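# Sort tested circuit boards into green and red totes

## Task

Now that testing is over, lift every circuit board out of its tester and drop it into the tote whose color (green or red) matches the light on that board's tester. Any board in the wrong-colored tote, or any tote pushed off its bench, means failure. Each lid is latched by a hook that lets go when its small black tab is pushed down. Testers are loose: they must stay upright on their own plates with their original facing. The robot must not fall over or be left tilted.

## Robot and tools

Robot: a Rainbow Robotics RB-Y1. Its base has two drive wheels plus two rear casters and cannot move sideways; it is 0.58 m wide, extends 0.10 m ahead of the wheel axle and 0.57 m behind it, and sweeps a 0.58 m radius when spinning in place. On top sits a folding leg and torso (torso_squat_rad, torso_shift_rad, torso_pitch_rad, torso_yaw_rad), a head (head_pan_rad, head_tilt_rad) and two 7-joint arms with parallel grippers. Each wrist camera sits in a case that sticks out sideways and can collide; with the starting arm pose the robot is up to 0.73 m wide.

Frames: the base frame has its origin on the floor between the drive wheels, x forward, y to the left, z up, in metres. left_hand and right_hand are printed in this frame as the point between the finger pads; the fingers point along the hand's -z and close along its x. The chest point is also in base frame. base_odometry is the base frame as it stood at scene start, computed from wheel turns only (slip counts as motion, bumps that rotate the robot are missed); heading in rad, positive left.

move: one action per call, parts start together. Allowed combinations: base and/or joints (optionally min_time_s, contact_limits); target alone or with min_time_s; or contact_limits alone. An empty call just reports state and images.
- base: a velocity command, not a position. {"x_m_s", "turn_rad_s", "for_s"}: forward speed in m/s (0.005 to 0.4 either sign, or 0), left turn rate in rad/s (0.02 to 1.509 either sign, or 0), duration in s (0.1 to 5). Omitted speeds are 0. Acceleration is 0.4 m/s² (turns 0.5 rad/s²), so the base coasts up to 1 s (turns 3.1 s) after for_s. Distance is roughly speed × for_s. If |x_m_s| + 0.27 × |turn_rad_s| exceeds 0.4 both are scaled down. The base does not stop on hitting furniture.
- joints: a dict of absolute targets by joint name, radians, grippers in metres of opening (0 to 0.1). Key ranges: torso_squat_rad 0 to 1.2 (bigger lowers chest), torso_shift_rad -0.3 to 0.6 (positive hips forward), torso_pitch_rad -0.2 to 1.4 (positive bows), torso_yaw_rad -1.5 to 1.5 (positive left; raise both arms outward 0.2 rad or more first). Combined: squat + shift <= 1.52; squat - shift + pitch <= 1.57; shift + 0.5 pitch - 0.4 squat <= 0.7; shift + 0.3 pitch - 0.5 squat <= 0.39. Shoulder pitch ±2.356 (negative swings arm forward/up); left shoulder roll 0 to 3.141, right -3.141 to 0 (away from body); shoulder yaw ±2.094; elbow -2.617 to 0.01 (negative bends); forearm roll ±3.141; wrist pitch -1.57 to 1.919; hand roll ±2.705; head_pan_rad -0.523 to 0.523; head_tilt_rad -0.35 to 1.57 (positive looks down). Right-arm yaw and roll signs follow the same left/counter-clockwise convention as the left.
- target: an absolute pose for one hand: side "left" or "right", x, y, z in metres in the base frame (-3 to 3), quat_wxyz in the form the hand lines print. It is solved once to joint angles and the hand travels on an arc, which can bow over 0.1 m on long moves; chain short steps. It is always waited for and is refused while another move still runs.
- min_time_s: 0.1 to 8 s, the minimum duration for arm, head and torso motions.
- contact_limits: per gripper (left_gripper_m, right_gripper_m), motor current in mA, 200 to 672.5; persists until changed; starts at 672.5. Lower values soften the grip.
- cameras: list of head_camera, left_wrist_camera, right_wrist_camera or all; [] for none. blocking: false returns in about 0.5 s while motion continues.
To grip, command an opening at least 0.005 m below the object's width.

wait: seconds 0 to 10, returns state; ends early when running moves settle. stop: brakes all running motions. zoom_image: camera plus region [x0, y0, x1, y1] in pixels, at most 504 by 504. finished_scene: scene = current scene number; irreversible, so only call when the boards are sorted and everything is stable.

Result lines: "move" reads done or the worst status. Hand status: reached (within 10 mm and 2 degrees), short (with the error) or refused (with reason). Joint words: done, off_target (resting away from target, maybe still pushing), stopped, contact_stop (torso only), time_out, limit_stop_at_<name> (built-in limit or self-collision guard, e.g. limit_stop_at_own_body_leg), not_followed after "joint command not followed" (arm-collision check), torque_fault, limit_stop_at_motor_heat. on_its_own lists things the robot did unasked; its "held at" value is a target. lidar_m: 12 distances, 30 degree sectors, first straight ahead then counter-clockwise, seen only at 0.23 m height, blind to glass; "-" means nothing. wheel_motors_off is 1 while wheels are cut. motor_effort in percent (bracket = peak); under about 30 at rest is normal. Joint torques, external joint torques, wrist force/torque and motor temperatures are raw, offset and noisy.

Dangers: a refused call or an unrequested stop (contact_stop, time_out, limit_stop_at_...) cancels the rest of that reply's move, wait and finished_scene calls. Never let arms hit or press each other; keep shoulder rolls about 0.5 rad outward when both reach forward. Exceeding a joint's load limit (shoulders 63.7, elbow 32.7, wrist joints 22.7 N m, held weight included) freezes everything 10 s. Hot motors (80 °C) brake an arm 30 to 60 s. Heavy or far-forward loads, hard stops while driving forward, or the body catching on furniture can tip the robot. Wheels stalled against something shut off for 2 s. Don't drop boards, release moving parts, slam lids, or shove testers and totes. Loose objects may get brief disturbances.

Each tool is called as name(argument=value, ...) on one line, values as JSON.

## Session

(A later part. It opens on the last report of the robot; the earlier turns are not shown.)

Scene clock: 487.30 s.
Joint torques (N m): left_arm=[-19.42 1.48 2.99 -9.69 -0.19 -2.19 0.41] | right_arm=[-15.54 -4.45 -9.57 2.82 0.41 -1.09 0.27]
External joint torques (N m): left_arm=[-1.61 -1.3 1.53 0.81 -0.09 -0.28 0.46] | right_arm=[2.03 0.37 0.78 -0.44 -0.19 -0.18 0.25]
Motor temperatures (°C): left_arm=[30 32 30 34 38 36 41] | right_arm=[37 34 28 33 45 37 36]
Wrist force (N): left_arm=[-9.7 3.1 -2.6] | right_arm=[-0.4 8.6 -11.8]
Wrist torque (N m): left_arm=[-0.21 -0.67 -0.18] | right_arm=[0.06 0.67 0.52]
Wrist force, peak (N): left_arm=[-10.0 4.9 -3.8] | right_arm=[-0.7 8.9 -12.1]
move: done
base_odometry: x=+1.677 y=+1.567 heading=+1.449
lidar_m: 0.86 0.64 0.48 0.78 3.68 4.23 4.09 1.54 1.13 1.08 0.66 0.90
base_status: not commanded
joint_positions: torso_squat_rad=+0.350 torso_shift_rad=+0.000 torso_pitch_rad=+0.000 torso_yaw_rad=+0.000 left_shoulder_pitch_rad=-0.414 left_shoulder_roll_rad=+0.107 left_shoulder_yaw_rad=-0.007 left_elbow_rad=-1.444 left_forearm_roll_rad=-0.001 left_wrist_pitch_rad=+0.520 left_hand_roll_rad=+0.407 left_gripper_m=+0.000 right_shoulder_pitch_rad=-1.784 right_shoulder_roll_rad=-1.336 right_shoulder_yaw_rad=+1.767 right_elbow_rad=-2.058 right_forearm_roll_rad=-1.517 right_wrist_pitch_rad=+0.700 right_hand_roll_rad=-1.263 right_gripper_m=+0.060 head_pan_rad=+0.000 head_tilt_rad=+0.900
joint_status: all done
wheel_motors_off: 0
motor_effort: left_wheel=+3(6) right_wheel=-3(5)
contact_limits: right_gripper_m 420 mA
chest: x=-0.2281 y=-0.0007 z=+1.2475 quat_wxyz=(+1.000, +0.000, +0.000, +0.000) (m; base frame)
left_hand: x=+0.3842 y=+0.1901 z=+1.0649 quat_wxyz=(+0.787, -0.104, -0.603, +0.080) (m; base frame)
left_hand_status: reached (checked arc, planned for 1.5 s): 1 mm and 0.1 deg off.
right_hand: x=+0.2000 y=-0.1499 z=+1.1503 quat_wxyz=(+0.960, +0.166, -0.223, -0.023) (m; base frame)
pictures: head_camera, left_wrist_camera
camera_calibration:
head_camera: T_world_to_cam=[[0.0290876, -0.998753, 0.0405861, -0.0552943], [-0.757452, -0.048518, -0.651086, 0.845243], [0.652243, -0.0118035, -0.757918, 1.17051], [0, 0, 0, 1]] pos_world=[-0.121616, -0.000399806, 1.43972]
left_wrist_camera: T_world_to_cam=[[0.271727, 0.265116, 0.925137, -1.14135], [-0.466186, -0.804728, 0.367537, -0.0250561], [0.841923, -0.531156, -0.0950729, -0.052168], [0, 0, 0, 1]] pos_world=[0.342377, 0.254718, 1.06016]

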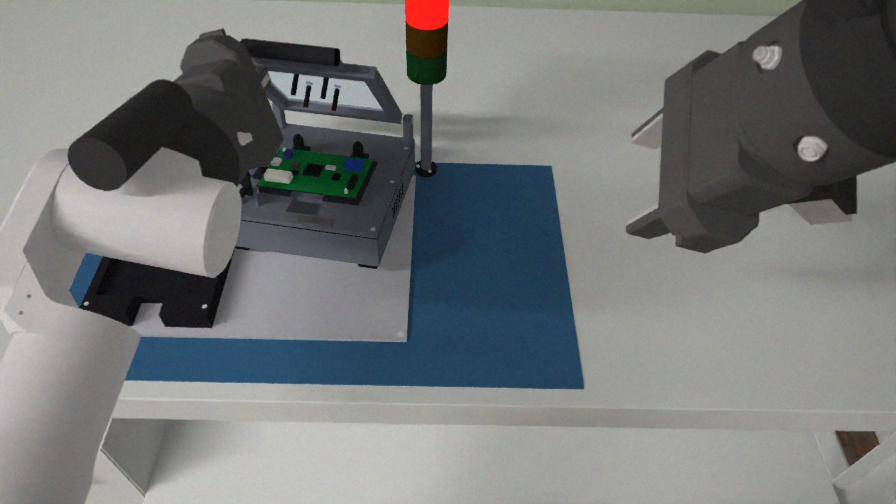

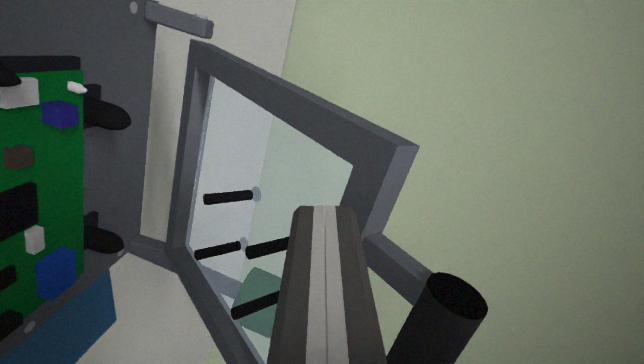

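move(target={"side":"left","x":0.425,"y":0.188,"z":1.07,"quat_wxyz":[0.786,-0.104,-0.603,0.080]}, min_time_s=1.5, cameras=["head_camera"])

move(target={"side":"left","x":0.462,"y":0.186,"z":1.07,"quat_wxyz":[0.786,-0.104,-0.603,0.080]}, min_time_s=1.5, cameras=["head_camera","left_wrist_camera"])

Scene clock: 493.90 s.
Joint torques (N m): left_arm=[-23.51 6.48 3.72 -11.78 0.15 -3.74 0.5] | right_arm=[-15.65 -4.47 -9.23 2.7 0.54 -1.12 0.26]
External joint torques (N m): left_arm=[-3.27 2.39 2.2 -1.25 0.25 -1.83 0.55] | right_arm=[1.92 0.35 1.12 -0.56 -0.06 -0.21 0.23]
Motor temperatures (°C): left_arm=[30 32 30 34 38 36 41] | right_arm=[37 34 28 33 45 37 36]
Wrist force (N): left_arm=[-13.5 3.3 -6.2] | right_arm=[-0.4 8.7 -12.2]
Wrist torque (N m): left_arm=[-0.14 -0.54 -0.21] | right_arm=[0.07 0.68 0.49]
Wrist force, peak (N): left_arm=[-14.1 3.3 -6.7] | right_arm=[-0.3 9.0 -12.4]
move: done
base_odometry: x=+1.677 y=+1.567 heading=+1.449
lidar_m: 0.86 0.63 0.47 0.77 3.69 4.23 4.08 1.53 1.13 1.08 0.66 0.90
base_status: not commanded
joint_positions: torso_squat_rad=+0.350 torso_shift_rad=+0.000 torso_pitch_rad=+0.000 torso_yaw_rad=+0.000 left_shoulder_pitch_rad=-0.584 left_shoulder_roll_rad=+0.125 left_shoulder_yaw_rad=+0.020 left_elbow_rad=-1.195 left_forearm_roll_rad=+0.003 left_wrist_pitch_rad=+0.437 left_hand_roll_rad=+0.425 left_gripper_m=+0.000 right_shoulder_pitch_rad=-1.784 right_shoulder_roll_rad=-1.336 right_shoulder_yaw_rad=+1.767 right_elbow_rad=-2.058 right_forearm_roll_rad=-1.517 right_wrist_pitch_rad=+0.700 right_hand_roll_rad=-1.263 right_gripper_m=+0.060 head_pan_rad=+0.000 head_tilt_rad=+0.900
joint_status: all done
wheel_motors_off: 0
motor_effort: left_wheel=+5(7) right_wheel=-3(5)
contact_limits: right_gripper_m 420 mA
chest: x=-0.2280 y=-0.0007 z=+1.2475 quat_wxyz=(+1.000, +0.000, +0.000, +0.000) (m; base frame)
left_hand: x=+0.4246 y=+0.1877 z=+1.0689 quat_wxyz=(+0.787, -0.104, -0.602, +0.080) (m; base frame)
left_hand_status: reached (checked arc, planned for 1.5 s): 1 mm and 0.1 deg off.
right_hand: x=+0.2001 y=-0.1499 z=+1.1503 quat_wxyz=(+0.960, +0.166, -0.223, -0.023) (m; base frame)
pictures: head_camera
camera_calibration:
head_camera: T_world_to_cam=[[0.0290784, -0.998753, 0.0405821, -0.055294], [-0.75754, -0.0485069, -0.650985, 0.845157], [0.652141, -0.011813, -0.758005, 1.17054], [0, 0, 0, 1]] pos_world=[-0.121513, -0.000401545, 1.43971]

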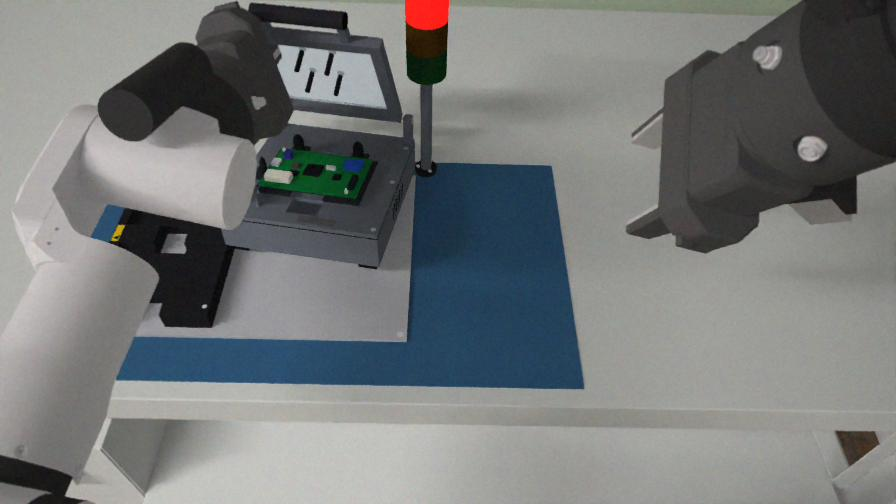

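Scene clock: 495.73 s.
Joint torques (N m): left_arm=[-23.18 6.89 2.71 -9.38 0.27 -2.48 0.43] | right_arm=[-15.57 -4.54 -9.24 2.77 0.49 -1.09 0.25]
External joint torques (N m): left_arm=[-0.67 1.33 1.32 1.08 0.33 -0.58 0.48] | right_arm=[2.01 0.28 1.11 -0.5 -0.11 -0.18 0.22]
Motor temperatures (°C): left_arm=[30 32 30 34 38 36 41] | right_arm=[37 34 28 33 45 37 36]
Wrist force (N): left_arm=[-8.0 3.2 -2.3] | right_arm=[-0.4 8.7 -11.9]
Wrist torque (N m): left_arm=[-0.21 -0.66 -0.17] | right_arm=[0.04 0.68 0.50]
Wrist force, peak (N): left_arm=[-15.4 3.6 -6.5] | right_arm=[-0.7 9.0 -12.1]
move: done
base_odometry: x=+1.677 y=+1.567 heading=+1.449
lidar_m: 0.85 0.63 0.48 0.77 3.69 4.24 4.09 1.54 1.12 1.08 0.66 0.91
base_status: not commanded
joint_positions: torso_squat_rad=+0.350 torso_shift_rad=+0.000 torso_pitch_rad=+0.000 torso_yaw_rad=+0.000 left_shoulder_pitch_rad=-0.771 left_shoulder_roll_rad=+0.145 left_shoulder_yaw_rad=+0.041 left_elbow_rad=-0.877 left_forearm_roll_rad=+0.006 left_wrist_pitch_rad=+0.302 left_hand_roll_rad=+0.445 left_gripper_m=+0.000 right_shoulder_pitch_rad=-1.784 right_shoulder_roll_rad=-1.336 right_shoulder_yaw_rad=+1.767 right_elbow_rad=-2.058 right_forearm_roll_rad=-1.517 right_wrist_pitch_rad=+0.700 right_hand_roll_rad=-1.263 right_gripper_m=+0.060 head_pan_rad=+0.000 head_tilt_rad=+0.900
joint_status: all done
wheel_motors_off: 0
motor_effort: left_wheel=+4(7) right_wheel=-5(5)
contact_limits: right_gripper_m 420 mA
chest: x=-0.2280 y=-0.0007 z=+1.2475 quat_wxyz=(+1.000, +0.000, +0.000, +0.000) (m; base frame)
left_hand: x=+0.4613 y=+0.1858 z=+1.0698 quat_wxyz=(+0.787, -0.104, -0.603, +0.080) (m; base frame)
left_hand_status: reached (checked arc, planned for 1.5 s): 1 mm and 0.1 deg off.
right_hand: x=+0.2001 y=-0.1499 z=+1.1503 quat_wxyz=(+0.960, +0.166, -0.223, -0.023) (m; base frame)
pictures: head_camera, left_wrist_camera
camera_calibration:
head_camera: T_world_to_cam=[[0.0290732, -0.998753, 0.0405867, -0.0552992], [-0.757544, -0.0485058, -0.650979, 0.845143], [0.652136, -0.0118202, -0.75801, 1.17055], [0, 0, 0, 1]] pos_world=[-0.121519, -0.000399677, 1.43971]
left_wrist_camera: T_world_to_cam=[[0.272185, 0.265313, 0.924946, -1.16572], [-0.466253, -0.804493, 0.367967, 0.00515572], [0.841738, -0.531414, -0.0952679, -0.118619], [0, 0, 0, 1]] pos_world=[0.419543, 0.250393, 1.06503]

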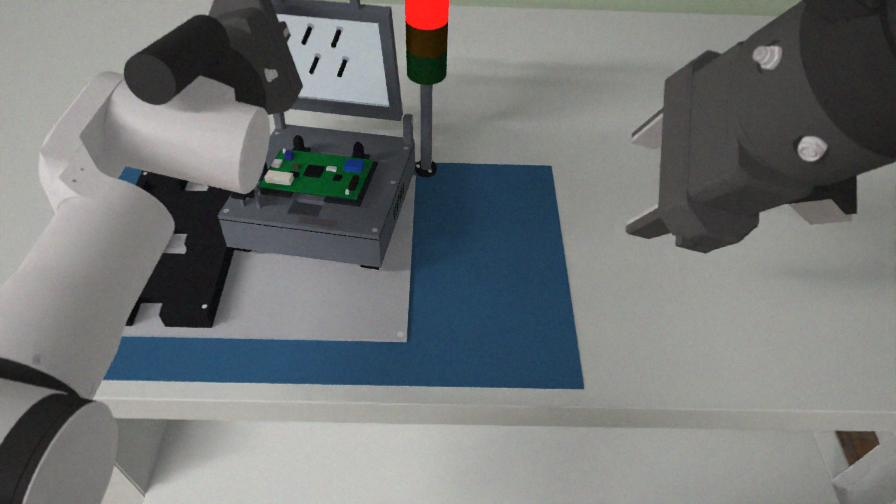

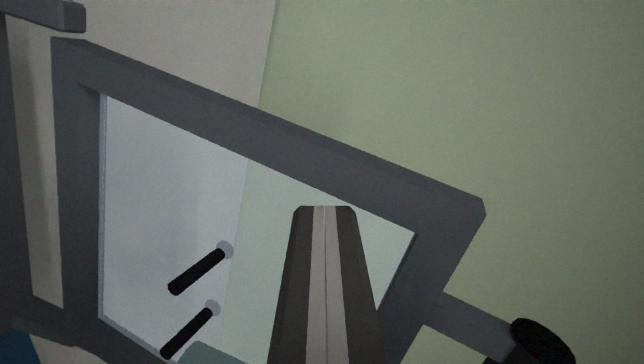

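move(target={"side":"left","x":0.482,"y":0.186,"z":1.07,"quat_wxyz":[0.786,-0.104,-0.603,0.080]}, min_time_s=1.2, cameras=[])

move(target={"side":"left","x":0.41,"y":0.2,"z":1.09,"quat_wxyz":[0.786,-0.104,-0.603,0.080]}, min_time_s=1.5, cameras=["head_camera","left_wrist_camera"])

Scene clock: 502.43 s.
Joint torques (N m): left_arm=[-23.92 7.67 2.34 -9.08 0.33 -2.24 0.42] | right_arm=[-15.44 -4.3 -9.47 2.84 0.5 -1.11 0.24]
External joint torques (N m): left_arm=[-0.06 0.98 1.2 1.15 0.36 -0.35 0.48] | right_arm=[2.13 0.52 0.88 -0.43 -0.11 -0.2 0.22]
Motor temperatures (°C): left_arm=[30 32 29 34 38 36 41] | right_arm=[37 34 29 33 45 37 36]
Wrist force (N): left_arm=[-7.7 2.9 -3.1] | right_arm=[-0.7 8.9 -11.8]
Wrist torque (N m): left_arm=[-0.25 -0.73 -0.16] | right_arm=[0.03 0.63 0.51]
Wrist force, peak (N): left_arm=[-9.9 2.4 -2.3] | right_arm=[-0.4 9.1 -12.3]
move: done
base_odometry: x=+1.677 y=+1.567 heading=+1.449
lidar_m: 0.86 0.63 0.47 0.78 3.68 4.23 4.08 1.54 1.13 1.09 0.66 0.90
base_status: not commanded
joint_positions: torso_squat_rad=+0.350 torso_shift_rad=+0.000 torso_pitch_rad=+0.000 torso_yaw_rad=+0.000 left_shoulder_pitch_rad=-0.919 left_shoulder_roll_rad=+0.164 left_shoulder_yaw_rad=+0.051 left_elbow_rad=-0.606 left_forearm_roll_rad=+0.016 left_wrist_pitch_rad=+0.176 left_hand_roll_rad=+0.457 left_gripper_m=+0.000 right_shoulder_pitch_rad=-1.784 right_shoulder_roll_rad=-1.336 right_shoulder_yaw_rad=+1.767 right_elbow_rad=-2.058 right_forearm_roll_rad=-1.517 right_wrist_pitch_rad=+0.700 right_hand_roll_rad=-1.263 right_gripper_m=+0.060 head_pan_rad=+0.000 head_tilt_rad=+0.900
joint_status: all done
wheel_motors_off: 0
motor_effort: left_wheel=+6(6) right_wheel=-3(5)
contact_limits: right_gripper_m 420 mA
chest: x=-0.2280 y=-0.0007 z=+1.2475 quat_wxyz=(+1.000, +0.000, +0.000, +0.000) (m; base frame)
left_hand: x=+0.4812 y=+0.1858 z=+1.0701 quat_wxyz=(+0.787, -0.104, -0.603, +0.080) (m; base frame)
left_hand_status: reached (checked arc, planned for 1.2 s): 1 mm and 0.1 deg off.
right_hand: x=+0.2001 y=-0.1499 z=+1.1503 quat_wxyz=(+0.960, +0.166, -0.223, -0.023) (m; base frame)
pictures: none
No camera images: "cameras" was empty.

Scene clock: 504.27 s.
Joint torques (N m): left_arm=[-18.24 3.23 0.75 -10.13 0.3 -1.79 -0.32] | right_arm=[-15.49 -4.42 -9.46 2.81 0.54 -1.03 0.27]
External joint torques (N m): left_arm=[1.22 -1.02 -1.18 0.29 0.4 0.13 -0.26] | right_arm=[2.08 0.4 0.89 -0.45 -0.06 -0.12 0.24]
Motor temperatures (°C): left_arm=[30 32 29 34 38 36 41] | right_arm=[37 34 29 33 45 37 36]
Wrist force (N): left_arm=[-7.3 2.3 -5.3] | right_arm=[-0.4 8.8 -12.2]
Wrist torque (N m): left_arm=[-0.15 -0.72 -0.17] | right_arm=[0.03 0.68 0.50]
Wrist force, peak (N): left_arm=[-8.1 2.5 -5.6] | right_arm=[-0.7 9.3 -12.1]
move: done
base_odometry: x=+1.677 y=+1.567 heading=+1.449
lidar_m: 0.86 0.62 0.49 0.77 3.68 4.24 4.09 1.53 1.13 1.08 0.67 0.90
base_status: not commanded
joint_positions: torso_squat_rad=+0.350 torso_shift_rad=+0.000 torso_pitch_rad=+0.000 torso_yaw_rad=+0.000 left_shoulder_pitch_rad=-0.527 left_shoulder_roll_rad=+0.156 left_shoulder_yaw_rad=+0.013 left_elbow_rad=-1.353 left_forearm_roll_rad=+0.052 left_wrist_pitch_rad=+0.532 left_hand_roll_rad=+0.401 left_gripper_m=+0.000 right_shoulder_pitch_rad=-1.784 right_shoulder_roll_rad=-1.336 right_shoulder_yaw_rad=+1.767 right_elbow_rad=-2.058 right_forearm_roll_rad=-1.517 right_wrist_pitch_rad=+0.700 right_hand_roll_rad=-1.263 right_gripper_m=+0.060 head_pan_rad=+0.000 head_tilt_rad=+0.900
joint_status: all done
wheel_motors_off: 0
motor_effort: left_wheel=+4(7) right_wheel=-4(5)
contact_limits: right_gripper_m 420 mA
chest: x=-0.2280 y=-0.0007 z=+1.2475 quat_wxyz=(+1.000, +0.000, +0.000, +0.000) (m; base frame)
left_hand: x=+0.4108 y=+0.2000 z=+1.0897 quat_wxyz=(+0.785, -0.105, -0.606, +0.080) (m; base frame)
left_hand_status: reached (checked arc, planned for 1.5 s): 1 mm and 0.3 deg off.
right_hand: x=+0.2001 y=-0.1499 z=+1.1503 quat_wxyz=(+0.960, +0.166, -0.223, -0.023) (m; base frame)
pictures: head_camera, left_wrist_camera
camera_calibration:
head_camera: T_world_to_cam=[[0.0290479, -0.998753, 0.0406042, -0.0553188], [-0.757517, -0.0484986, -0.651011, 0.845179], [0.652169, -0.0118478, -0.757981, 1.17053], [0, 0, 0, 1]] pos_world=[-0.121542, -0.000391608, 1.43971]
left_wrist_camera: T_world_to_cam=[[0.265529, 0.265769, 0.926748, -1.17343], [-0.468794, -0.804371, 0.364992, -0.0100009], [0.842453, -0.53137, -0.088993, -0.0738344], [0, 0, 0, 1]] pos_world=[0.369095, 0.264585, 1.08456]

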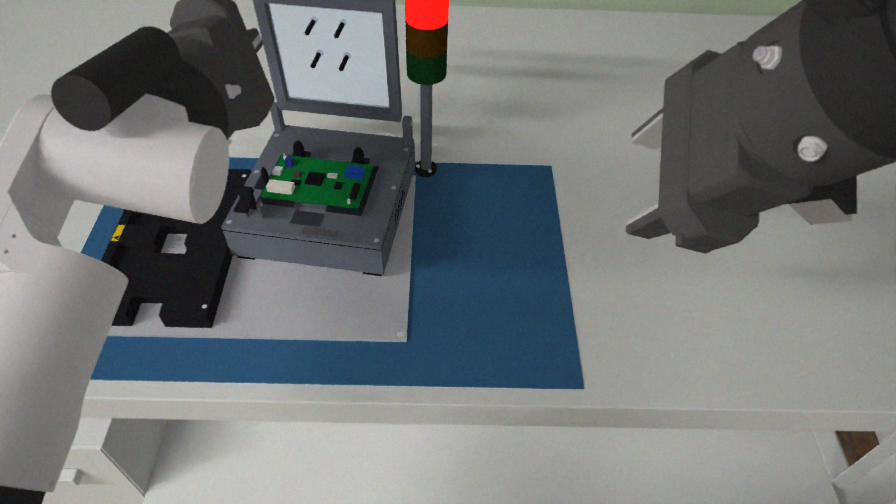

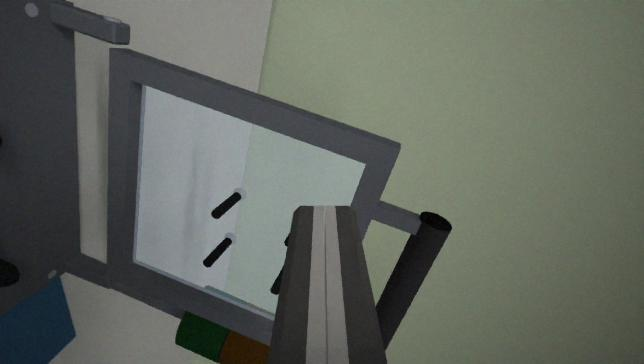

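move(target={"side":"left","x":0.3,"y":0.26,"z":1.12,"quat_wxyz":[0.786,-0.104,-0.603,0.080]}, min_time_s=1.2, cameras=["head_camera"])

zoom_image(camera="head_camera", region=[180, 80, 460, 290])

Scene clock: 510.17 s.
Joint torques (N m): left_arm=[-12.71 5.89 4.02 -9.12 0.21 -1.69 -0.21] | right_arm=[-15.57 -4.34 -9.34 2.9 0.47 -1.03 0.31]
External joint torques (N m): left_arm=[0.54 0.84 0.69 0.38 0.3 0.23 -0.16] | right_arm=[2.01 0.48 1.01 -0.36 -0.13 -0.12 0.29]
Motor temperatures (°C): left_arm=[30 32 29 34 38 35 41] | right_arm=[36 34 29 33 45 37 36]
Wrist force (N): left_arm=[-6.8 2.6 -5.2] | right_arm=[-0.5 8.8 -11.6]
Wrist torque (N m): left_arm=[-0.18 -0.68 -0.20] | right_arm=[0.02 0.67 0.50]
Wrist force, peak (N): left_arm=[-7.7 2.8 -6.1] | right_arm=[-0.6 8.8 -12.3]
move: done
base_odometry: x=+1.677 y=+1.567 heading=+1.449
lidar_m: 0.86 0.63 0.48 0.78 3.69 4.23 4.08 1.54 1.13 1.08 0.66 0.90
base_status: not commanded
joint_positions: torso_squat_rad=+0.350 torso_shift_rad=+0.000 torso_pitch_rad=+0.000 torso_yaw_rad=+0.000 left_shoulder_pitch_rad=-0.150 left_shoulder_roll_rad=+0.287 left_shoulder_yaw_rad=+0.050 left_elbow_rad=-1.976 left_forearm_roll_rad=+0.244 left_wrist_pitch_rad=+0.796 left_hand_roll_rad=+0.348 left_gripper_m=+0.000 right_shoulder_pitch_rad=-1.784 right_shoulder_roll_rad=-1.336 right_shoulder_yaw_rad=+1.767 right_elbow_rad=-2.058 right_forearm_roll_rad=-1.517 right_wrist_pitch_rad=+0.700 right_hand_roll_rad=-1.263 right_gripper_m=+0.060 head_pan_rad=+0.000 head_tilt_rad=+0.900
joint_status: all done
wheel_motors_off: 0
motor_effort: left_wheel=+5(7) right_wheel=-2(5)
contact_limits: right_gripper_m 420 mA
chest: x=-0.2280 y=-0.0008 z=+1.2475 quat_wxyz=(+1.000, +0.000, +0.000, +0.000) (m; base frame)
left_hand: x=+0.3002 y=+0.2598 z=+1.1199 quat_wxyz=(+0.787, -0.104, -0.603, +0.080) (m; base frame)
left_hand_status: reached (checked arc, planned for 1.2 s): 0 mm and 0.0 deg off.
right_hand: x=+0.2000 y=-0.1499 z=+1.1503 quat_wxyz=(+0.960, +0.166, -0.223, -0.023) (m; base frame)
pictures: head_camera
camera_calibration:
head_camera: T_world_to_cam=[[0.0290454, -0.998754, 0.0405768, -0.0553052], [-0.757514, -0.0484789, -0.651016, 0.845181], [0.652172, -0.0118285, -0.757978, 1.17054], [0, 0, 0, 1]] pos_world=[-0.121548, -0.000417269, 1.43971]

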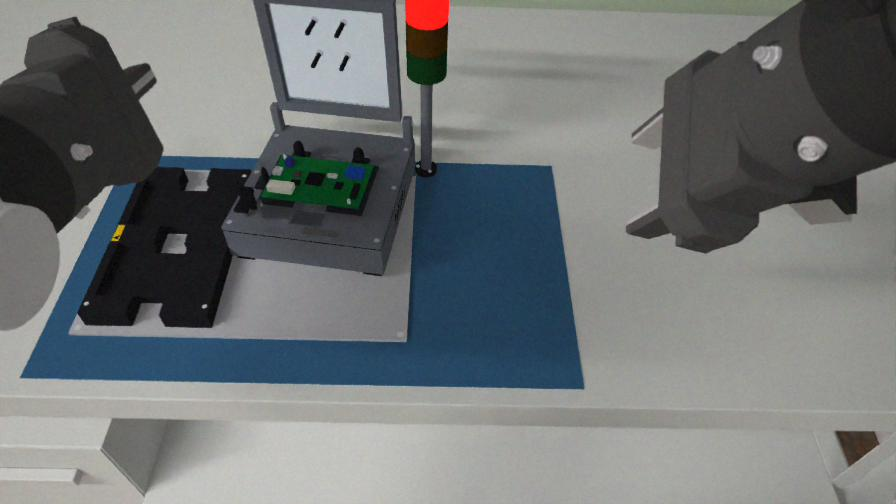

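Scaled by 1.800 from the camera's 896x504 image, which has a finer 1280x720 frame.

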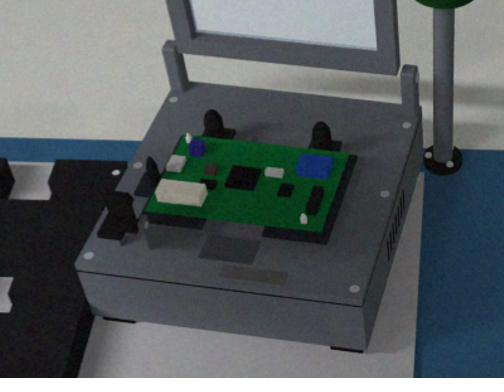

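move(target={"side":"left","x":0.33,"y":0.16,"z":1.12,"quat_wxyz":[1,0,0,0]}, min_time_s=2, cameras=["left_wrist_camera","head_camera"])

move(joints={"left_gripper_m":0.1}, cameras=["left_wrist_camera"])

Scene clock: 537.63 s.
Joint torques (N m): left_arm=[-23.18 8.18 -0.33 -6.68 0.36 -0.44 0.01] | right_arm=[-15.66 -4.51 -9.27 2.99 0.44 -0.9 0.29]
External joint torques (N m): left_arm=[2.16 -0.93 -1.2 1.73 0.35 -0.12 0.02] | right_arm=[1.92 0.3 1.08 -0.28 -0.16 0.01 0.26]
Motor temperatures (°C): left_arm=[30 32 29 34 38 35 41] | right_arm=[36 34 29 33 45 36 36]
Wrist force (N): left_arm=[-1.9 1.0 -9.8] | right_arm=[-0.5 8.6 -11.8]
Wrist torque (N m): left_arm=[-0.14 -0.40 -0.20] | right_arm=[0.06 0.67 0.51]
Wrist force, peak (N): left_arm=[-2.2 2.8 -10.1] | right_arm=[-0.5 8.9 -12.2]
move: short
base_odometry: x=+1.677 y=+1.567 heading=+1.449
lidar_m: 0.86 0.63 0.48 0.78 3.68 4.24 4.09 1.54 1.12 1.09 0.66 0.89
base_status: not commanded
joint_positions: torso_squat_rad=+0.350 torso_shift_rad=+0.000 torso_pitch_rad=+0.000 torso_yaw_rad=+0.000 left_shoulder_pitch_rad=-1.516 left_shoulder_roll_rad=+0.267 left_shoulder_yaw_rad=-0.033 left_elbow_rad=-0.267 left_forearm_roll_rad=+0.377 left_wrist_pitch_rad=+1.629 left_hand_roll_rad=+0.157 left_gripper_m=+0.000 right_shoulder_pitch_rad=-1.784 right_shoulder_roll_rad=-1.336 right_shoulder_yaw_rad=+1.767 right_elbow_rad=-2.058 right_forearm_roll_rad=-1.517 right_wrist_pitch_rad=+0.700 right_hand_roll_rad=-1.263 right_gripper_m=+0.060 head_pan_rad=+0.000 head_tilt_rad=+0.900
joint_status: all done
wheel_motors_off: 0
motor_effort: left_wheel=+4(7) right_wheel=-2(5)
contact_limits: right_gripper_m 420 mA
chest: x=-0.2281 y=-0.0008 z=+1.2475 quat_wxyz=(+1.000, +0.000, +0.000, +0.000) (m; base frame)
left_hand: x=+0.3294 y=+0.1600 z=+1.1203 quat_wxyz=(+0.998, -0.006, -0.055, +0.000) (m; base frame)
left_hand_status: short (checked arc, as near as the solve gets, planned for 2.0 s): 1 mm and 6.4 deg off. The place is met; only the turn is off.
right_hand: x=+0.2000 y=-0.1499 z=+1.1503 quat_wxyz=(+0.960, +0.166, -0.223, -0.023) (m; base frame)
pictures: head_camera, left_wrist_camera
camera_calibration:
head_camera: T_world_to_cam=[[0.0290322, -0.998756, 0.040534, -0.0552797], [-0.757486, -0.0484414, -0.651051, 0.845214], [0.652205, -0.0118025, -0.757951, 1.17052], [0, 0, 0, 1]] pos_world=[-0.121577, -0.000452524, 1.43971]
left_wrist_camera: T_world_to_cam=[[0.995102, 0.0159013, 0.0975673, -0.441008], [-0.0349788, -0.866488, 0.497971, -0.37346], [0.0924593, -0.498945, -0.861687, 1.08371], [0, 0, 0, 1]] pos_world=[0.325586, 0.224125, 1.16282]

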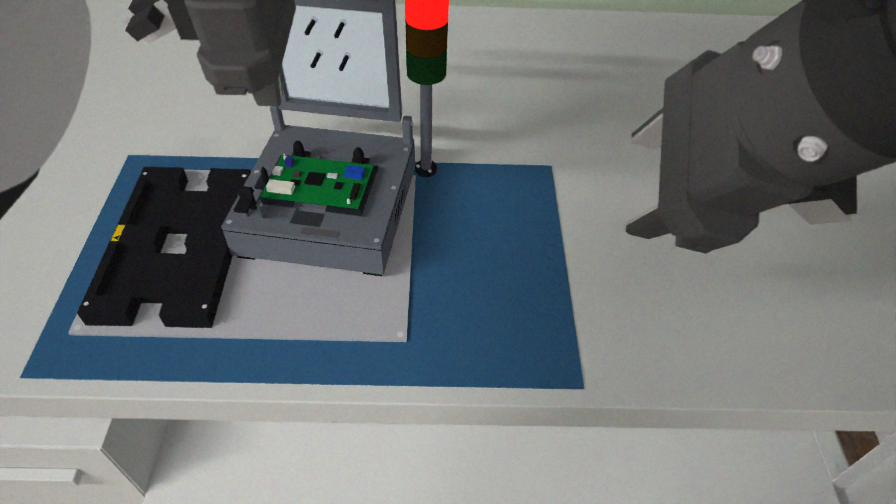

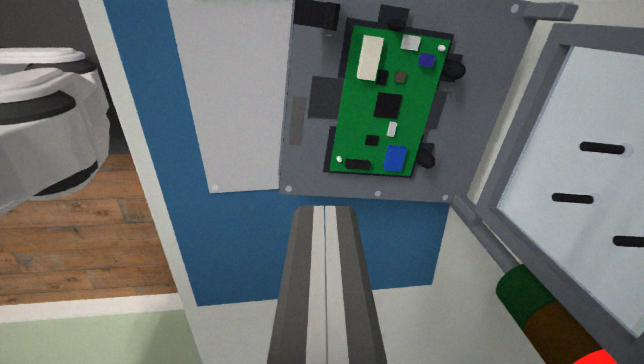

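Scene clock: 539.33 s.
Joint torques (N m): left_arm=[-22.88 8.28 -0.42 -6.84 0.26 -0.33 0.01] | right_arm=[-15.51 -4.36 -9.57 3.14 0.53 -0.93 0.29]
External joint torques (N m): left_arm=[2.46 -0.83 -1.29 1.57 0.26 -0.02 0.02] | right_arm=[2.06 0.45 0.78 -0.13 -0.08 -0.02 0.27]
Motor temperatures (°C): left_arm=[30 32 29 34 38 35 41] | right_arm=[36 34 29 33 45 36 36]
Wrist force (N): left_arm=[-1.7 1.3 -9.8] | right_arm=[-0.6 8.6 -11.9]
Wrist torque (N m): left_arm=[-0.17 -0.37 -0.20] | right_arm=[0.07 0.66 0.52]
Wrist force, peak (N): left_arm=[-1.8 1.2 -10.4] | right_arm=[-0.8 9.0 -12.0]
move: done
base_odometry: x=+1.677 y=+1.567 heading=+1.449
lidar_m: 0.85 0.63 0.48 0.78 3.68 4.24 4.10 1.54 1.13 1.09 0.65 0.90
base_status: not commanded
joint_positions: torso_squat_rad=+0.350 torso_shift_rad=+0.000 torso_pitch_rad=+0.000 torso_yaw_rad=+0.000 left_shoulder_pitch_rad=-1.516 left_shoulder_roll_rad=+0.267 left_shoulder_yaw_rad=-0.033 left_elbow_rad=-0.267 left_forearm_roll_rad=+0.377 left_wrist_pitch_rad=+1.629 left_hand_roll_rad=+0.157 left_gripper_m=+0.100 right_shoulder_pitch_rad=-1.784 right_shoulder_roll_rad=-1.336 right_shoulder_yaw_rad=+1.767 right_elbow_rad=-2.058 right_forearm_roll_rad=-1.517 right_wrist_pitch_rad=+0.700 right_hand_roll_rad=-1.263 right_gripper_m=+0.060 head_pan_rad=+0.000 head_tilt_rad=+0.900
joint_status: all done
wheel_motors_off: 0
motor_effort: left_wheel=+4(5) right_wheel=-2(4)
contact_limits: right_gripper_m 420 mA
chest: x=-0.2281 y=-0.0008 z=+1.2475 quat_wxyz=(+1.000, +0.000, +0.000, +0.000) (m; base frame)
left_hand: x=+0.3294 y=+0.1600 z=+1.1203 quat_wxyz=(+0.998, -0.006, -0.055, +0.000) (m; base frame)
right_hand: x=+0.2000 y=-0.1499 z=+1.1503 quat_wxyz=(+0.960, +0.166, -0.223, -0.023) (m; base frame)
pictures: left_wrist_camera
camera_calibration:
left_wrist_camera: T_world_to_cam=[[0.995102, 0.0159013, 0.0975668, -0.441008], [-0.0349785, -0.866488, 0.497971, -0.37346], [0.0924588, -0.498945, -0.861688, 1.08371], [0, 0, 0, 1]] pos_world=[0.325586, 0.224125, 1.16282]

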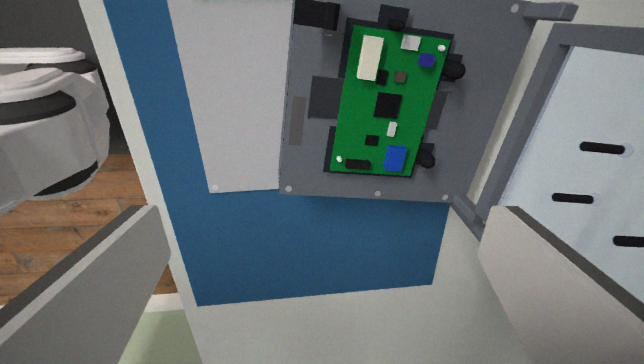

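move(target={"side":"left","x":0.25,"y":0.16,"z":1.14,"quat_wxyz":[0.9984,0,0,-0.0567]}, min_time_s=1, cameras=[])

move(joints={"torso_pitch_rad":0.25}, cameras=[])

move(target={"side":"left","x":0.385,"y":0.146,"z":1.06,"quat_wxyz":[0.9984,0,0,-0.0567]}, min_time_s=1.5, cameras=["left_wrist_camera","head_camera"])

Scene clock: 562.47 s.
Joint torques (N m): left_arm=[-21.86 8.37 8.17 -2.37 0.02 -0.14 -0.11] | right_arm=[-15.4 -4.41 -9.68 3.06 0.51 -1 0.2]
External joint torques (N m): left_arm=[1.16 -0.04 -0.2 -0.19 0 -0.07 -0.11] | right_arm=[2.18 0.41 0.67 -0.2 -0.09 -0.09 0.17]
Motor temperatures (°C): left_arm=[30 32 29 34 38 35 41] | right_arm=[36 34 29 33 45 36 36]
Wrist force (N): left_arm=[-1.7 0.8 -10.0] | right_arm=[-0.5 8.4 -11.8]
Wrist torque (N m): left_arm=[-0.13 -0.42 -0.25] | right_arm=[0.08 0.67 0.51]
Wrist force, peak (N): left_arm=[-2.4 1.2 -11.0] | right_arm=[-0.7 8.9 -12.3]
move: done
base_odometry: x=+1.677 y=+1.567 heading=+1.449
lidar_m: 0.86 0.62 0.48 0.78 3.68 4.25 4.09 1.54 1.13 1.09 0.66 0.90
base_status: not commanded
joint_positions: torso_squat_rad=+0.350 torso_shift_rad=+0.000 torso_pitch_rad=+0.000 torso_yaw_rad=+0.000 left_shoulder_pitch_rad=-1.348 left_shoulder_roll_rad=+0.679 left_shoulder_yaw_rad=-0.844 left_elbow_rad=-1.120 left_forearm_roll_rad=+1.348 left_wrist_pitch_rad=+1.821 left_hand_roll_rad=+0.578 left_gripper_m=+0.100 right_shoulder_pitch_rad=-1.784 right_shoulder_roll_rad=-1.336 right_shoulder_yaw_rad=+1.767 right_elbow_rad=-2.058 right_forearm_roll_rad=-1.517 right_wrist_pitch_rad=+0.700 right_hand_roll_rad=-1.263 right_gripper_m=+0.060 head_pan_rad=+0.000 head_tilt_rad=+0.900
joint_status: all done
wheel_motors_off: 0
motor_effort: left_wheel=+4(5) right_wheel=-2(5)
contact_limits: right_gripper_m 420 mA
chest: x=-0.2280 y=-0.0007 z=+1.2475 quat_wxyz=(+1.000, +0.000, +0.000, +0.000) (m; base frame)
left_hand: x=+0.2500 y=+0.1600 z=+1.1400 quat_wxyz=(+0.998, +0.000, +0.000, -0.057) (m; base frame)
left_hand_status: reached (checked arc, planned for 1.2 s): 0 mm and 0.0 deg off.
right_hand: x=+0.2000 y=-0.1499 z=+1.1503 quat_wxyz=(+0.960, +0.166, -0.223, -0.023) (m; base frame)
pictures: none
No camera images: "cameras" was empty.

Scene clock: 564.10 s.
Joint torques (N m): left_arm=[-20.87 8.4 8.06 -3.21 0.35 0.25 -0.18] | right_arm=[-14.83 -5.97 -9.29 1.09 0.31 -0.77 0.21]
External joint torques (N m): left_arm=[1.11 0.12 0.02 -0.06 0.03 -0.06 -0.19] | right_arm=[2.31 0.46 0.65 -0.01 0 -0.01 0.2]
Motor temperatures (°C): left_arm=[30 32 29 34 38 35 41] | right_arm=[36 34 29 33 45 36 36]
Wrist force (N): left_arm=[0.0 0.9 -10.0] | right_arm=[0.8 8.6 -12.3]
Wrist torque (N m): left_arm=[-0.12 -0.30 -0.25] | right_arm=[0.05 0.73 0.52]
Wrist force, peak (N): left_arm=[0.1 1.1 -10.2] | right_arm=[1.0 9.0 -12.7]
move: done
base_odometry: x=+1.677 y=+1.567 heading=+1.449
lidar_m: 0.86 0.63 0.48 0.79 3.69 4.24 4.09 1.54 1.13 1.08 0.67 0.90
base_status: not commanded
joint_positions: torso_squat_rad=+0.350 torso_shift_rad=+0.000 torso_pitch_rad=+0.250 torso_yaw_rad=+0.000 left_shoulder_pitch_rad=-1.348 left_shoulder_roll_rad=+0.679 left_shoulder_yaw_rad=-0.844 left_elbow_rad=-1.120 left_forearm_roll_rad=+1.348 left_wrist_pitch_rad=+1.821 left_hand_roll_rad=+0.578 left_gripper_m=+0.100 right_shoulder_pitch_rad=-1.784 right_shoulder_roll_rad=-1.336 right_shoulder_yaw_rad=+1.767 right_elbow_rad=-2.058 right_forearm_roll_rad=-1.517 right_wrist_pitch_rad=+0.700 right_hand_roll_rad=-1.263 right_gripper_m=+0.060 head_pan_rad=+0.000 head_tilt_rad=+0.900
joint_status: all done
wheel_motors_off: 0
motor_effort: left_wheel=+2(5) right_wheel=-4(5)
contact_limits: right_gripper_m 420 mA
chest: x=-0.1515 y=-0.0007 z=+1.2379 quat_wxyz=(+0.992, +0.000, +0.125, +0.000) (m; base frame)
left_hand: x=+0.2851 y=+0.1601 z=+1.0155 quat_wxyz=(+0.991, -0.007, +0.125, -0.056) (m; base frame)
right_hand: x=+0.2393 y=-0.1498 z=+1.0378 quat_wxyz=(+0.981, +0.162, -0.102, -0.043) (m; base frame)
pictures: none
No camera images: "cameras" was empty.

Scene clock: 565.93 s.
Joint torques (N m): left_arm=[-23.54 7.21 4.55 -2.09 0.12 -0.29 -0.07] | right_arm=[-15.02 -6.03 -9.03 0.93 0.17 -0.73 0.2]
External joint torques (N m): left_arm=[1.08 -1.47 -1.26 1.12 0.11 -0.19 -0.07] | right_arm=[2.12 0.4 0.91 -0.17 -0.13 0.03 0.18]
Motor temperatures (°C): left_arm=[30 32 29 34 38 35 41] | right_arm=[36 34 29 32 45 36 36]
Wrist force (N): left_arm=[-1.1 1.1 -10.1] | right_arm=[1.0 9.0 -12.5]
Wrist torque (N m): left_arm=[-0.16 -0.36 -0.22] | right_arm=[0.01 0.74 0.53]
Wrist force, peak (N): left_arm=[-0.3 1.1 -10.2] | right_arm=[0.9 9.0 -12.7]
move: done
base_odometry: x=+1.677 y=+1.567 heading=+1.449
lidar_m: 0.86 0.63 0.48 0.78 3.68 4.23 4.09 1.53 1.12 1.09 0.67 0.91
base_status: not commanded
joint_positions: torso_squat_rad=+0.350 torso_shift_rad=+0.000 torso_pitch_rad=+0.250 torso_yaw_rad=+0.000 left_shoulder_pitch_rad=-1.586 left_shoulder_roll_rad=+0.543 left_shoulder_yaw_rad=-0.850 left_elbow_rad=-0.704 left_forearm_roll_rad=+1.206 left_wrist_pitch_rad=+1.650 left_hand_roll_rad=+0.368 left_gripper_m=+0.100 right_shoulder_pitch_rad=-1.784 right_shoulder_roll_rad=-1.336 right_shoulder_yaw_rad=+1.767 right_elbow_rad=-2.058 right_forearm_roll_rad=-1.517 right_wrist_pitch_rad=+0.700 right_hand_roll_rad=-1.263 right_gripper_m=+0.060 head_pan_rad=+0.000 head_tilt_rad=+0.900
joint_status: all done
wheel_motors_off: 0
motor_effort: left_wheel=+5(5) right_wheel=-4(5)
contact_limits: right_gripper_m 420 mA
chest: x=-0.1515 y=-0.0007 z=+1.2379 quat_wxyz=(+0.992, +0.000, +0.125, +0.000) (m; base frame)
left_hand: x=+0.3846 y=+0.1461 z=+1.0602 quat_wxyz=(+0.998, +0.000, -0.002, -0.056) (m; base frame)
left_hand_status: reached (checked arc, planned for 1.5 s): 0 mm and 0.3 deg off.
right_hand: x=+0.2393 y=-0.1498 z=+1.0378 quat_wxyz=(+0.981, +0.162, -0.102, -0.043) (m; base frame)
pictures: head_camera, left_wrist_camera
camera_calibration:
head_camera: T_world_to_cam=[[0.0383723, -0.998747, 0.0321316, -0.0452455], [-0.895022, -0.0486509, -0.44336, 0.619038], [0.444367, -0.0117458, -0.895768, 1.2524], [0, 0, 0, 1]] pos_world=[-0.000738265, -0.000361488, 1.39777]
left_wrist_camera: T_world_to_cam=[[0.995227, -0.0973032, -0.00742689, -0.361976], [-0.081268, -0.868535, 0.48892, -0.325943], [-0.054024, -0.485983, -0.872297, 1.08561], [0, 0, 0, 1]] pos_world=[0.392409, 0.209274, 1.10365]

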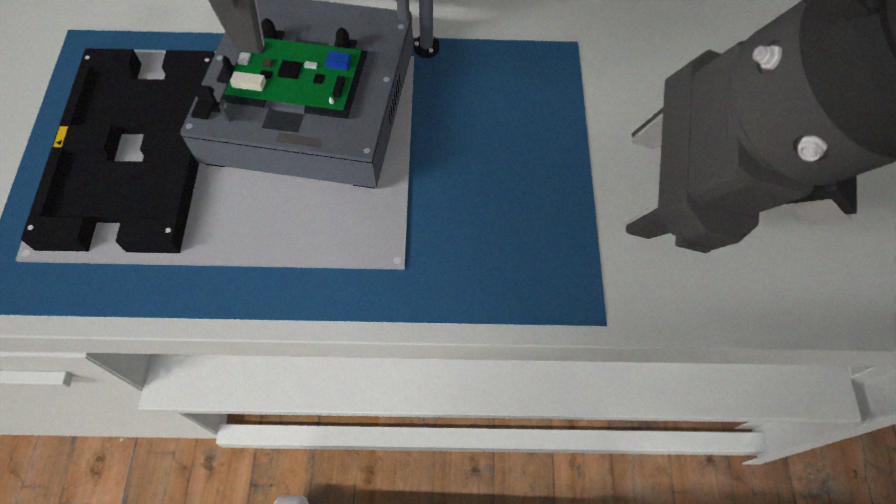

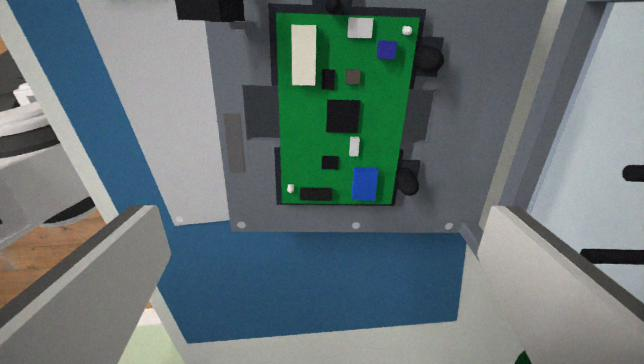

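move(target={"side":"left","x":0.4,"y":0.15,"z":0.995,"quat_wxyz":[0.9984,0,0,-0.0567]}, min_time_s=1.5, cameras=["left_wrist_camera","head_camera"])

Scene clock: 577.93 s.
Joint torques (N m): left_arm=[-24.26 6.89 1.24 -1.99 0.01 -0.33 -0.07] | right_arm=[-15.08 -6.09 -9.18 1.13 0.15 -0.75 0.28]
External joint torques (N m): left_arm=[0.75 -1.63 -1.19 1.24 0 -0.17 -0.06] | right_arm=[2.06 0.34 0.76 0.02 -0.16 0.01 0.27]
Motor temperatures (°C): left_arm=[30 32 29 34 38 35 41] | right_arm=[36 34 29 32 45 36 36]
Wrist force (N): left_arm=[-1.4 1.2 -9.7] | right_arm=[0.9 8.9 -12.5]
Wrist torque (N m): left_arm=[-0.16 -0.36 -0.20] | right_arm=[0.03 0.74 0.52]
Wrist force, peak (N): left_arm=[-1.1 1.0 -10.3] | right_arm=[1.1 8.8 -12.8]
move: done
base_odometry: x=+1.677 y=+1.567 heading=+1.449
lidar_m: 0.86 0.63 0.48 0.78 3.69 4.23 4.09 1.54 1.13 1.09 0.66 0.90
base_status: not commanded
joint_positions: torso_squat_rad=+0.350 torso_shift_rad=+0.000 torso_pitch_rad=+0.250 torso_yaw_rad=+0.000 left_shoulder_pitch_rad=-1.606 left_shoulder_roll_rad=+0.355 left_shoulder_yaw_rad=-0.868 left_elbow_rad=-0.267 left_forearm_roll_rad=+1.170 left_wrist_pitch_rad=+1.421 left_hand_roll_rad=+0.146 left_gripper_m=+0.100 right_shoulder_pitch_rad=-1.784 right_shoulder_roll_rad=-1.336 right_shoulder_yaw_rad=+1.767 right_elbow_rad=-2.058 right_forearm_roll_rad=-1.517 right_wrist_pitch_rad=+0.700 right_hand_roll_rad=-1.263 right_gripper_m=+0.060 head_pan_rad=+0.000 head_tilt_rad=+0.900
joint_status: all done
wheel_motors_off: 0
motor_effort: left_wheel=+3(5) right_wheel=-3(5)
contact_limits: right_gripper_m 420 mA
chest: x=-0.1515 y=-0.0007 z=+1.2379 quat_wxyz=(+0.992, +0.000, +0.125, +0.000) (m; base frame)
left_hand: x=+0.3995 y=+0.1501 z=+0.9951 quat_wxyz=(+0.998, -0.001, -0.017, -0.057) (m; base frame)
left_hand_status: reached (checked arc, as near as the solve gets, planned for 1.5 s): 1 mm and 1.9 deg off.
right_hand: x=+0.2393 y=-0.1498 z=+1.0378 quat_wxyz=(+0.981, +0.162, -0.102, -0.043) (m; base frame)
pictures: head_camera, left_wrist_camera
camera_calibration:
head_camera: T_world_to_cam=[[0.0383722, -0.998747, 0.0321316, -0.0452455], [-0.895023, -0.0486508, -0.44336, 0.619038], [0.444367, -0.0117458, -0.895768, 1.2524], [0, 0, 0, 1]] pos_world=[-0.000738053, -0.000361587, 1.39777]
left_wrist_camera: T_world_to_cam=[[0.995003, -0.0976303, 0.0209329, -0.404987], [-0.0953439, -0.86673, 0.48958, -0.284739], [-0.0296547, -0.489129, -0.871707, 1.02177], [0, 0, 0, 1]] pos_world=[0.406115, 0.213447, 1.03857]

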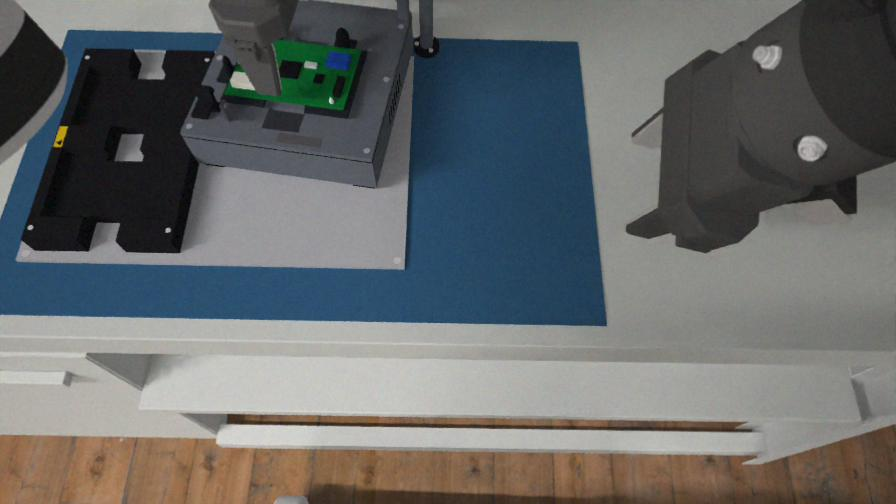

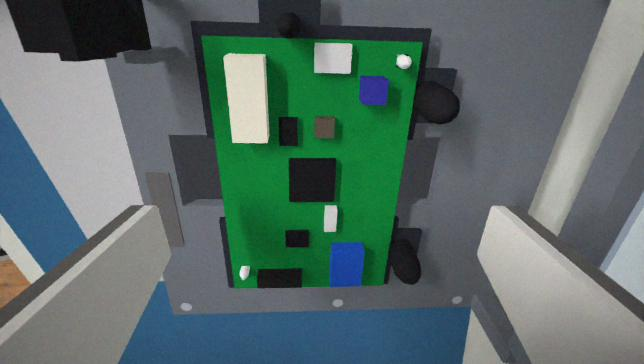

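move(target={"side":"left","x":0.36,"y":0.15,"z":1.06,"quat_wxyz":[0.9984,0,0,-0.0567]}, min_time_s=1, cameras=[])

move(joints={"torso_pitch_rad":0.4}, cameras=[])

move(target={"side":"left","x":0.398,"y":0.15,"z":0.985,"quat_wxyz":[0.9984,0,0,-0.0567]}, min_time_s=1.5, cameras=["left_wrist_camera"])

Scene clock: 591.90 s.
Joint torques (N m): left_arm=[-21.64 8.22 8.23 -3.27 0.23 -0.18 -0.13] | right_arm=[-15.16 -5.96 -9.14 1.17 0.28 -0.75 0.27]
External joint torques (N m): left_arm=[1.87 -0.32 0.67 -0.02 0.21 -0.11 -0.13] | right_arm=[1.98 0.48 0.8 0.06 -0.02 0 0.26]
Motor temperatures (°C): left_arm=[30 32 29 33 38 35 41] | right_arm=[36 34 29 32 45 36 36]
Wrist force (N): left_arm=[-1.2 1.0 -10.0] | right_arm=[0.9 8.6 -12.4]
Wrist torque (N m): left_arm=[-0.16 -0.37 -0.20] | right_arm=[0.07 0.74 0.52]
Wrist force, peak (N): left_arm=[-1.9 1.1 -11.0] | right_arm=[0.8 8.9 -12.8]
move: done
base_odometry: x=+1.677 y=+1.567 heading=+1.449
lidar_m: 0.86 0.63 0.48 0.78 3.68 4.24 4.09 1.54 1.12 1.08 0.66 0.90
base_status: not commanded
joint_positions: torso_squat_rad=+0.350 torso_shift_rad=+0.000 torso_pitch_rad=+0.250 torso_yaw_rad=+0.000 left_shoulder_pitch_rad=-1.483 left_shoulder_roll_rad=+0.640 left_shoulder_yaw_rad=-0.811 left_elbow_rad=-0.993 left_forearm_roll_rad=+1.208 left_wrist_pitch_rad=+1.714 left_hand_roll_rad=+0.506 left_gripper_m=+0.100 right_shoulder_pitch_rad=-1.784 right_shoulder_roll_rad=-1.336 right_shoulder_yaw_rad=+1.767 right_elbow_rad=-2.058 right_forearm_roll_rad=-1.517 right_wrist_pitch_rad=+0.700 right_hand_roll_rad=-1.263 right_gripper_m=+0.060 head_pan_rad=+0.000 head_tilt_rad=+0.900
joint_status: all done
wheel_motors_off: 0
motor_effort: left_wheel=+3(5) right_wheel=-3(5)
contact_limits: right_gripper_m 420 mA
chest: x=-0.1515 y=-0.0007 z=+1.2379 quat_wxyz=(+0.992, +0.000, +0.125, +0.000) (m; base frame)
left_hand: x=+0.3599 y=+0.1499 z=+1.0601 quat_wxyz=(+0.998, +0.000, +0.001, -0.057) (m; base frame)
left_hand_status: reached (checked arc, planned for 1.1 s): 0 mm and 0.1 deg off.
right_hand: x=+0.2393 y=-0.1498 z=+1.0378 quat_wxyz=(+0.981, +0.162, -0.102, -0.043) (m; base frame)
pictures: none
No camera images: "cameras" was empty.

Scene clock: 593.20 s.
Joint torques (N m): left_arm=[-21.24 7.63 8.07 -3.75 0.45 0.07 -0.21] | right_arm=[-14.32 -6.91 -8.75 -0.19 0.01 -0.69 0.26]
External joint torques (N m): left_arm=[1.36 -0.57 0.8 -0.03 0.26 -0.09 -0.22] | right_arm=[2.05 0.3 0.65 0.05 -0.11 -0.05 0.25]
Motor temperatures (°C): left_arm=[30 32 29 33 38 35 41] | right_arm=[36 34 29 32 45 36 36]
Wrist force (N): left_arm=[-0.2 1.2 -9.6] | right_arm=[1.9 8.7 -12.5]
Wrist torque (N m): left_arm=[-0.16 -0.31 -0.21] | right_arm=[0.05 0.82 0.53]
Wrist force, peak (N): left_arm=[-0.2 1.0 -10.5] | right_arm=[1.8 8.9 -13.0]
move: done
base_odometry: x=+1.677 y=+1.567 heading=+1.449
lidar_m: 0.85 0.63 0.48 0.78 3.68 4.25 4.09 1.53 1.12 1.08 0.66 0.90
base_status: not commanded
joint_positions: torso_squat_rad=+0.350 torso_shift_rad=+0.000 torso_pitch_rad=+0.400 torso_yaw_rad=+0.000 left_shoulder_pitch_rad=-1.482 left_shoulder_roll_rad=+0.640 left_shoulder_yaw_rad=-0.810 left_elbow_rad=-0.993 left_forearm_roll_rad=+1.208 left_wrist_pitch_rad=+1.714 left_hand_roll_rad=+0.506 left_gripper_m=+0.100 right_shoulder_pitch_rad=-1.784 right_shoulder_roll_rad=-1.336 right_shoulder_yaw_rad=+1.767 right_elbow_rad=-2.058 right_forearm_roll_rad=-1.517 right_wrist_pitch_rad=+0.700 right_hand_roll_rad=-1.263 right_gripper_m=+0.060 head_pan_rad=+0.000 head_tilt_rad=+0.900
joint_status: all done
wheel_motors_off: 0
motor_effort: left_wheel=+5(5) right_wheel=-3(5)
contact_limits: right_gripper_m 420 mA
chest: x=-0.1075 y=-0.0007 z=+1.2231 quat_wxyz=(+0.980, +0.000, +0.199, +0.000) (m; base frame)
left_hand: x=+0.3716 y=+0.1500 z=+0.9708 quat_wxyz=(+0.996, -0.004, +0.076, -0.057) (m; base frame)
right_hand: x=+0.2489 y=-0.1498 z=+0.9668 quat_wxyz=(+0.985, +0.158, -0.028, -0.055) (m; base frame)
pictures: none
No camera images: "cameras" was empty.

Scene clock: 595.03 s.
Joint torques (N m): left_arm=[-19.9 9.22 8.91 -4.07 0.08 -0.36 0.43] | right_arm=[-14.43 -6.7 -8.63 -0.15 -0.03 -0.69 0.23]
External joint torques (N m): left_arm=[2.63 0.87 0.95 -0.41 0.06 -0.29 0.43] | right_arm=[1.94 0.51 0.76 0.08 -0.15 -0.05 0.22]
Motor temperatures (°C): left_arm=[30 32 29 33 38 35 41] | right_arm=[36 34 29 32 45 36 36]
Wrist force (N): left_arm=[-1.2 0.9 -10.1] | right_arm=[1.9 8.9 -12.6]
Wrist torque (N m): left_arm=[-0.14 -0.37 -0.22] | right_arm=[0.03 0.80 0.53]
Wrist force, peak (N): left_arm=[-0.4 1.1 -10.4] | right_arm=[2.1 8.9 -12.9]
move: done
base_odometry: x=+1.677 y=+1.567 heading=+1.449
lidar_m: 0.86 0.62 0.47 0.78 3.68 4.24 4.09 1.54 1.12 1.08 0.66 0.90
base_status: not commanded
joint_positions: torso_squat_rad=+0.350 torso_shift_rad=+0.000 torso_pitch_rad=+0.400 torso_yaw_rad=+0.000 left_shoulder_pitch_rad=-1.479 left_shoulder_roll_rad=+0.687 left_shoulder_yaw_rad=-0.807 left_elbow_rad=-1.099 left_forearm_roll_rad=+1.147 left_wrist_pitch_rad=+1.636 left_hand_roll_rad=+0.554 left_gripper_m=+0.100 right_shoulder_pitch_rad=-1.784 right_shoulder_roll_rad=-1.336 right_shoulder_yaw_rad=+1.767 right_elbow_rad=-2.058 right_forearm_roll_rad=-1.517 right_wrist_pitch_rad=+0.700 right_hand_roll_rad=-1.263 right_gripper_m=+0.060 head_pan_rad=+0.000 head_tilt_rad=+0.900
joint_status: all done
wheel_motors_off: 0
motor_effort: left_wheel=+4(6) right_wheel=-3(5)
contact_limits: right_gripper_m 420 mA
chest: x=-0.1075 y=-0.0007 z=+1.2231 quat_wxyz=(+0.980, +0.000, +0.199, +0.000) (m; base frame)
left_hand: x=+0.3979 y=+0.1498 z=+0.9851 quat_wxyz=(+0.998, +0.000, +0.000, -0.057) (m; base frame)
left_hand_status: reached (checked arc, planned for 1.5 s): 0 mm and 0.0 deg off.
right_hand: x=+0.2489 y=-0.1498 z=+0.9668 quat_wxyz=(+0.985, +0.158, -0.028, -0.055) (m; base frame)
pictures: left_wrist_camera
camera_calibration:
left_wrist_camera: T_world_to_cam=[[0.995073, -0.0983561, -0.0124971, -0.370281], [-0.0797572, -0.868963, 0.488407, -0.284926], [-0.0588974, -0.485004, -0.872526, 1.02467], [0, 0, 0, 1]] pos_world=[0.406083, 0.212961, 1.02859]

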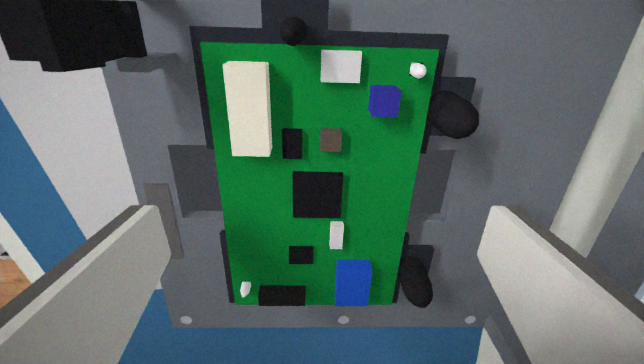

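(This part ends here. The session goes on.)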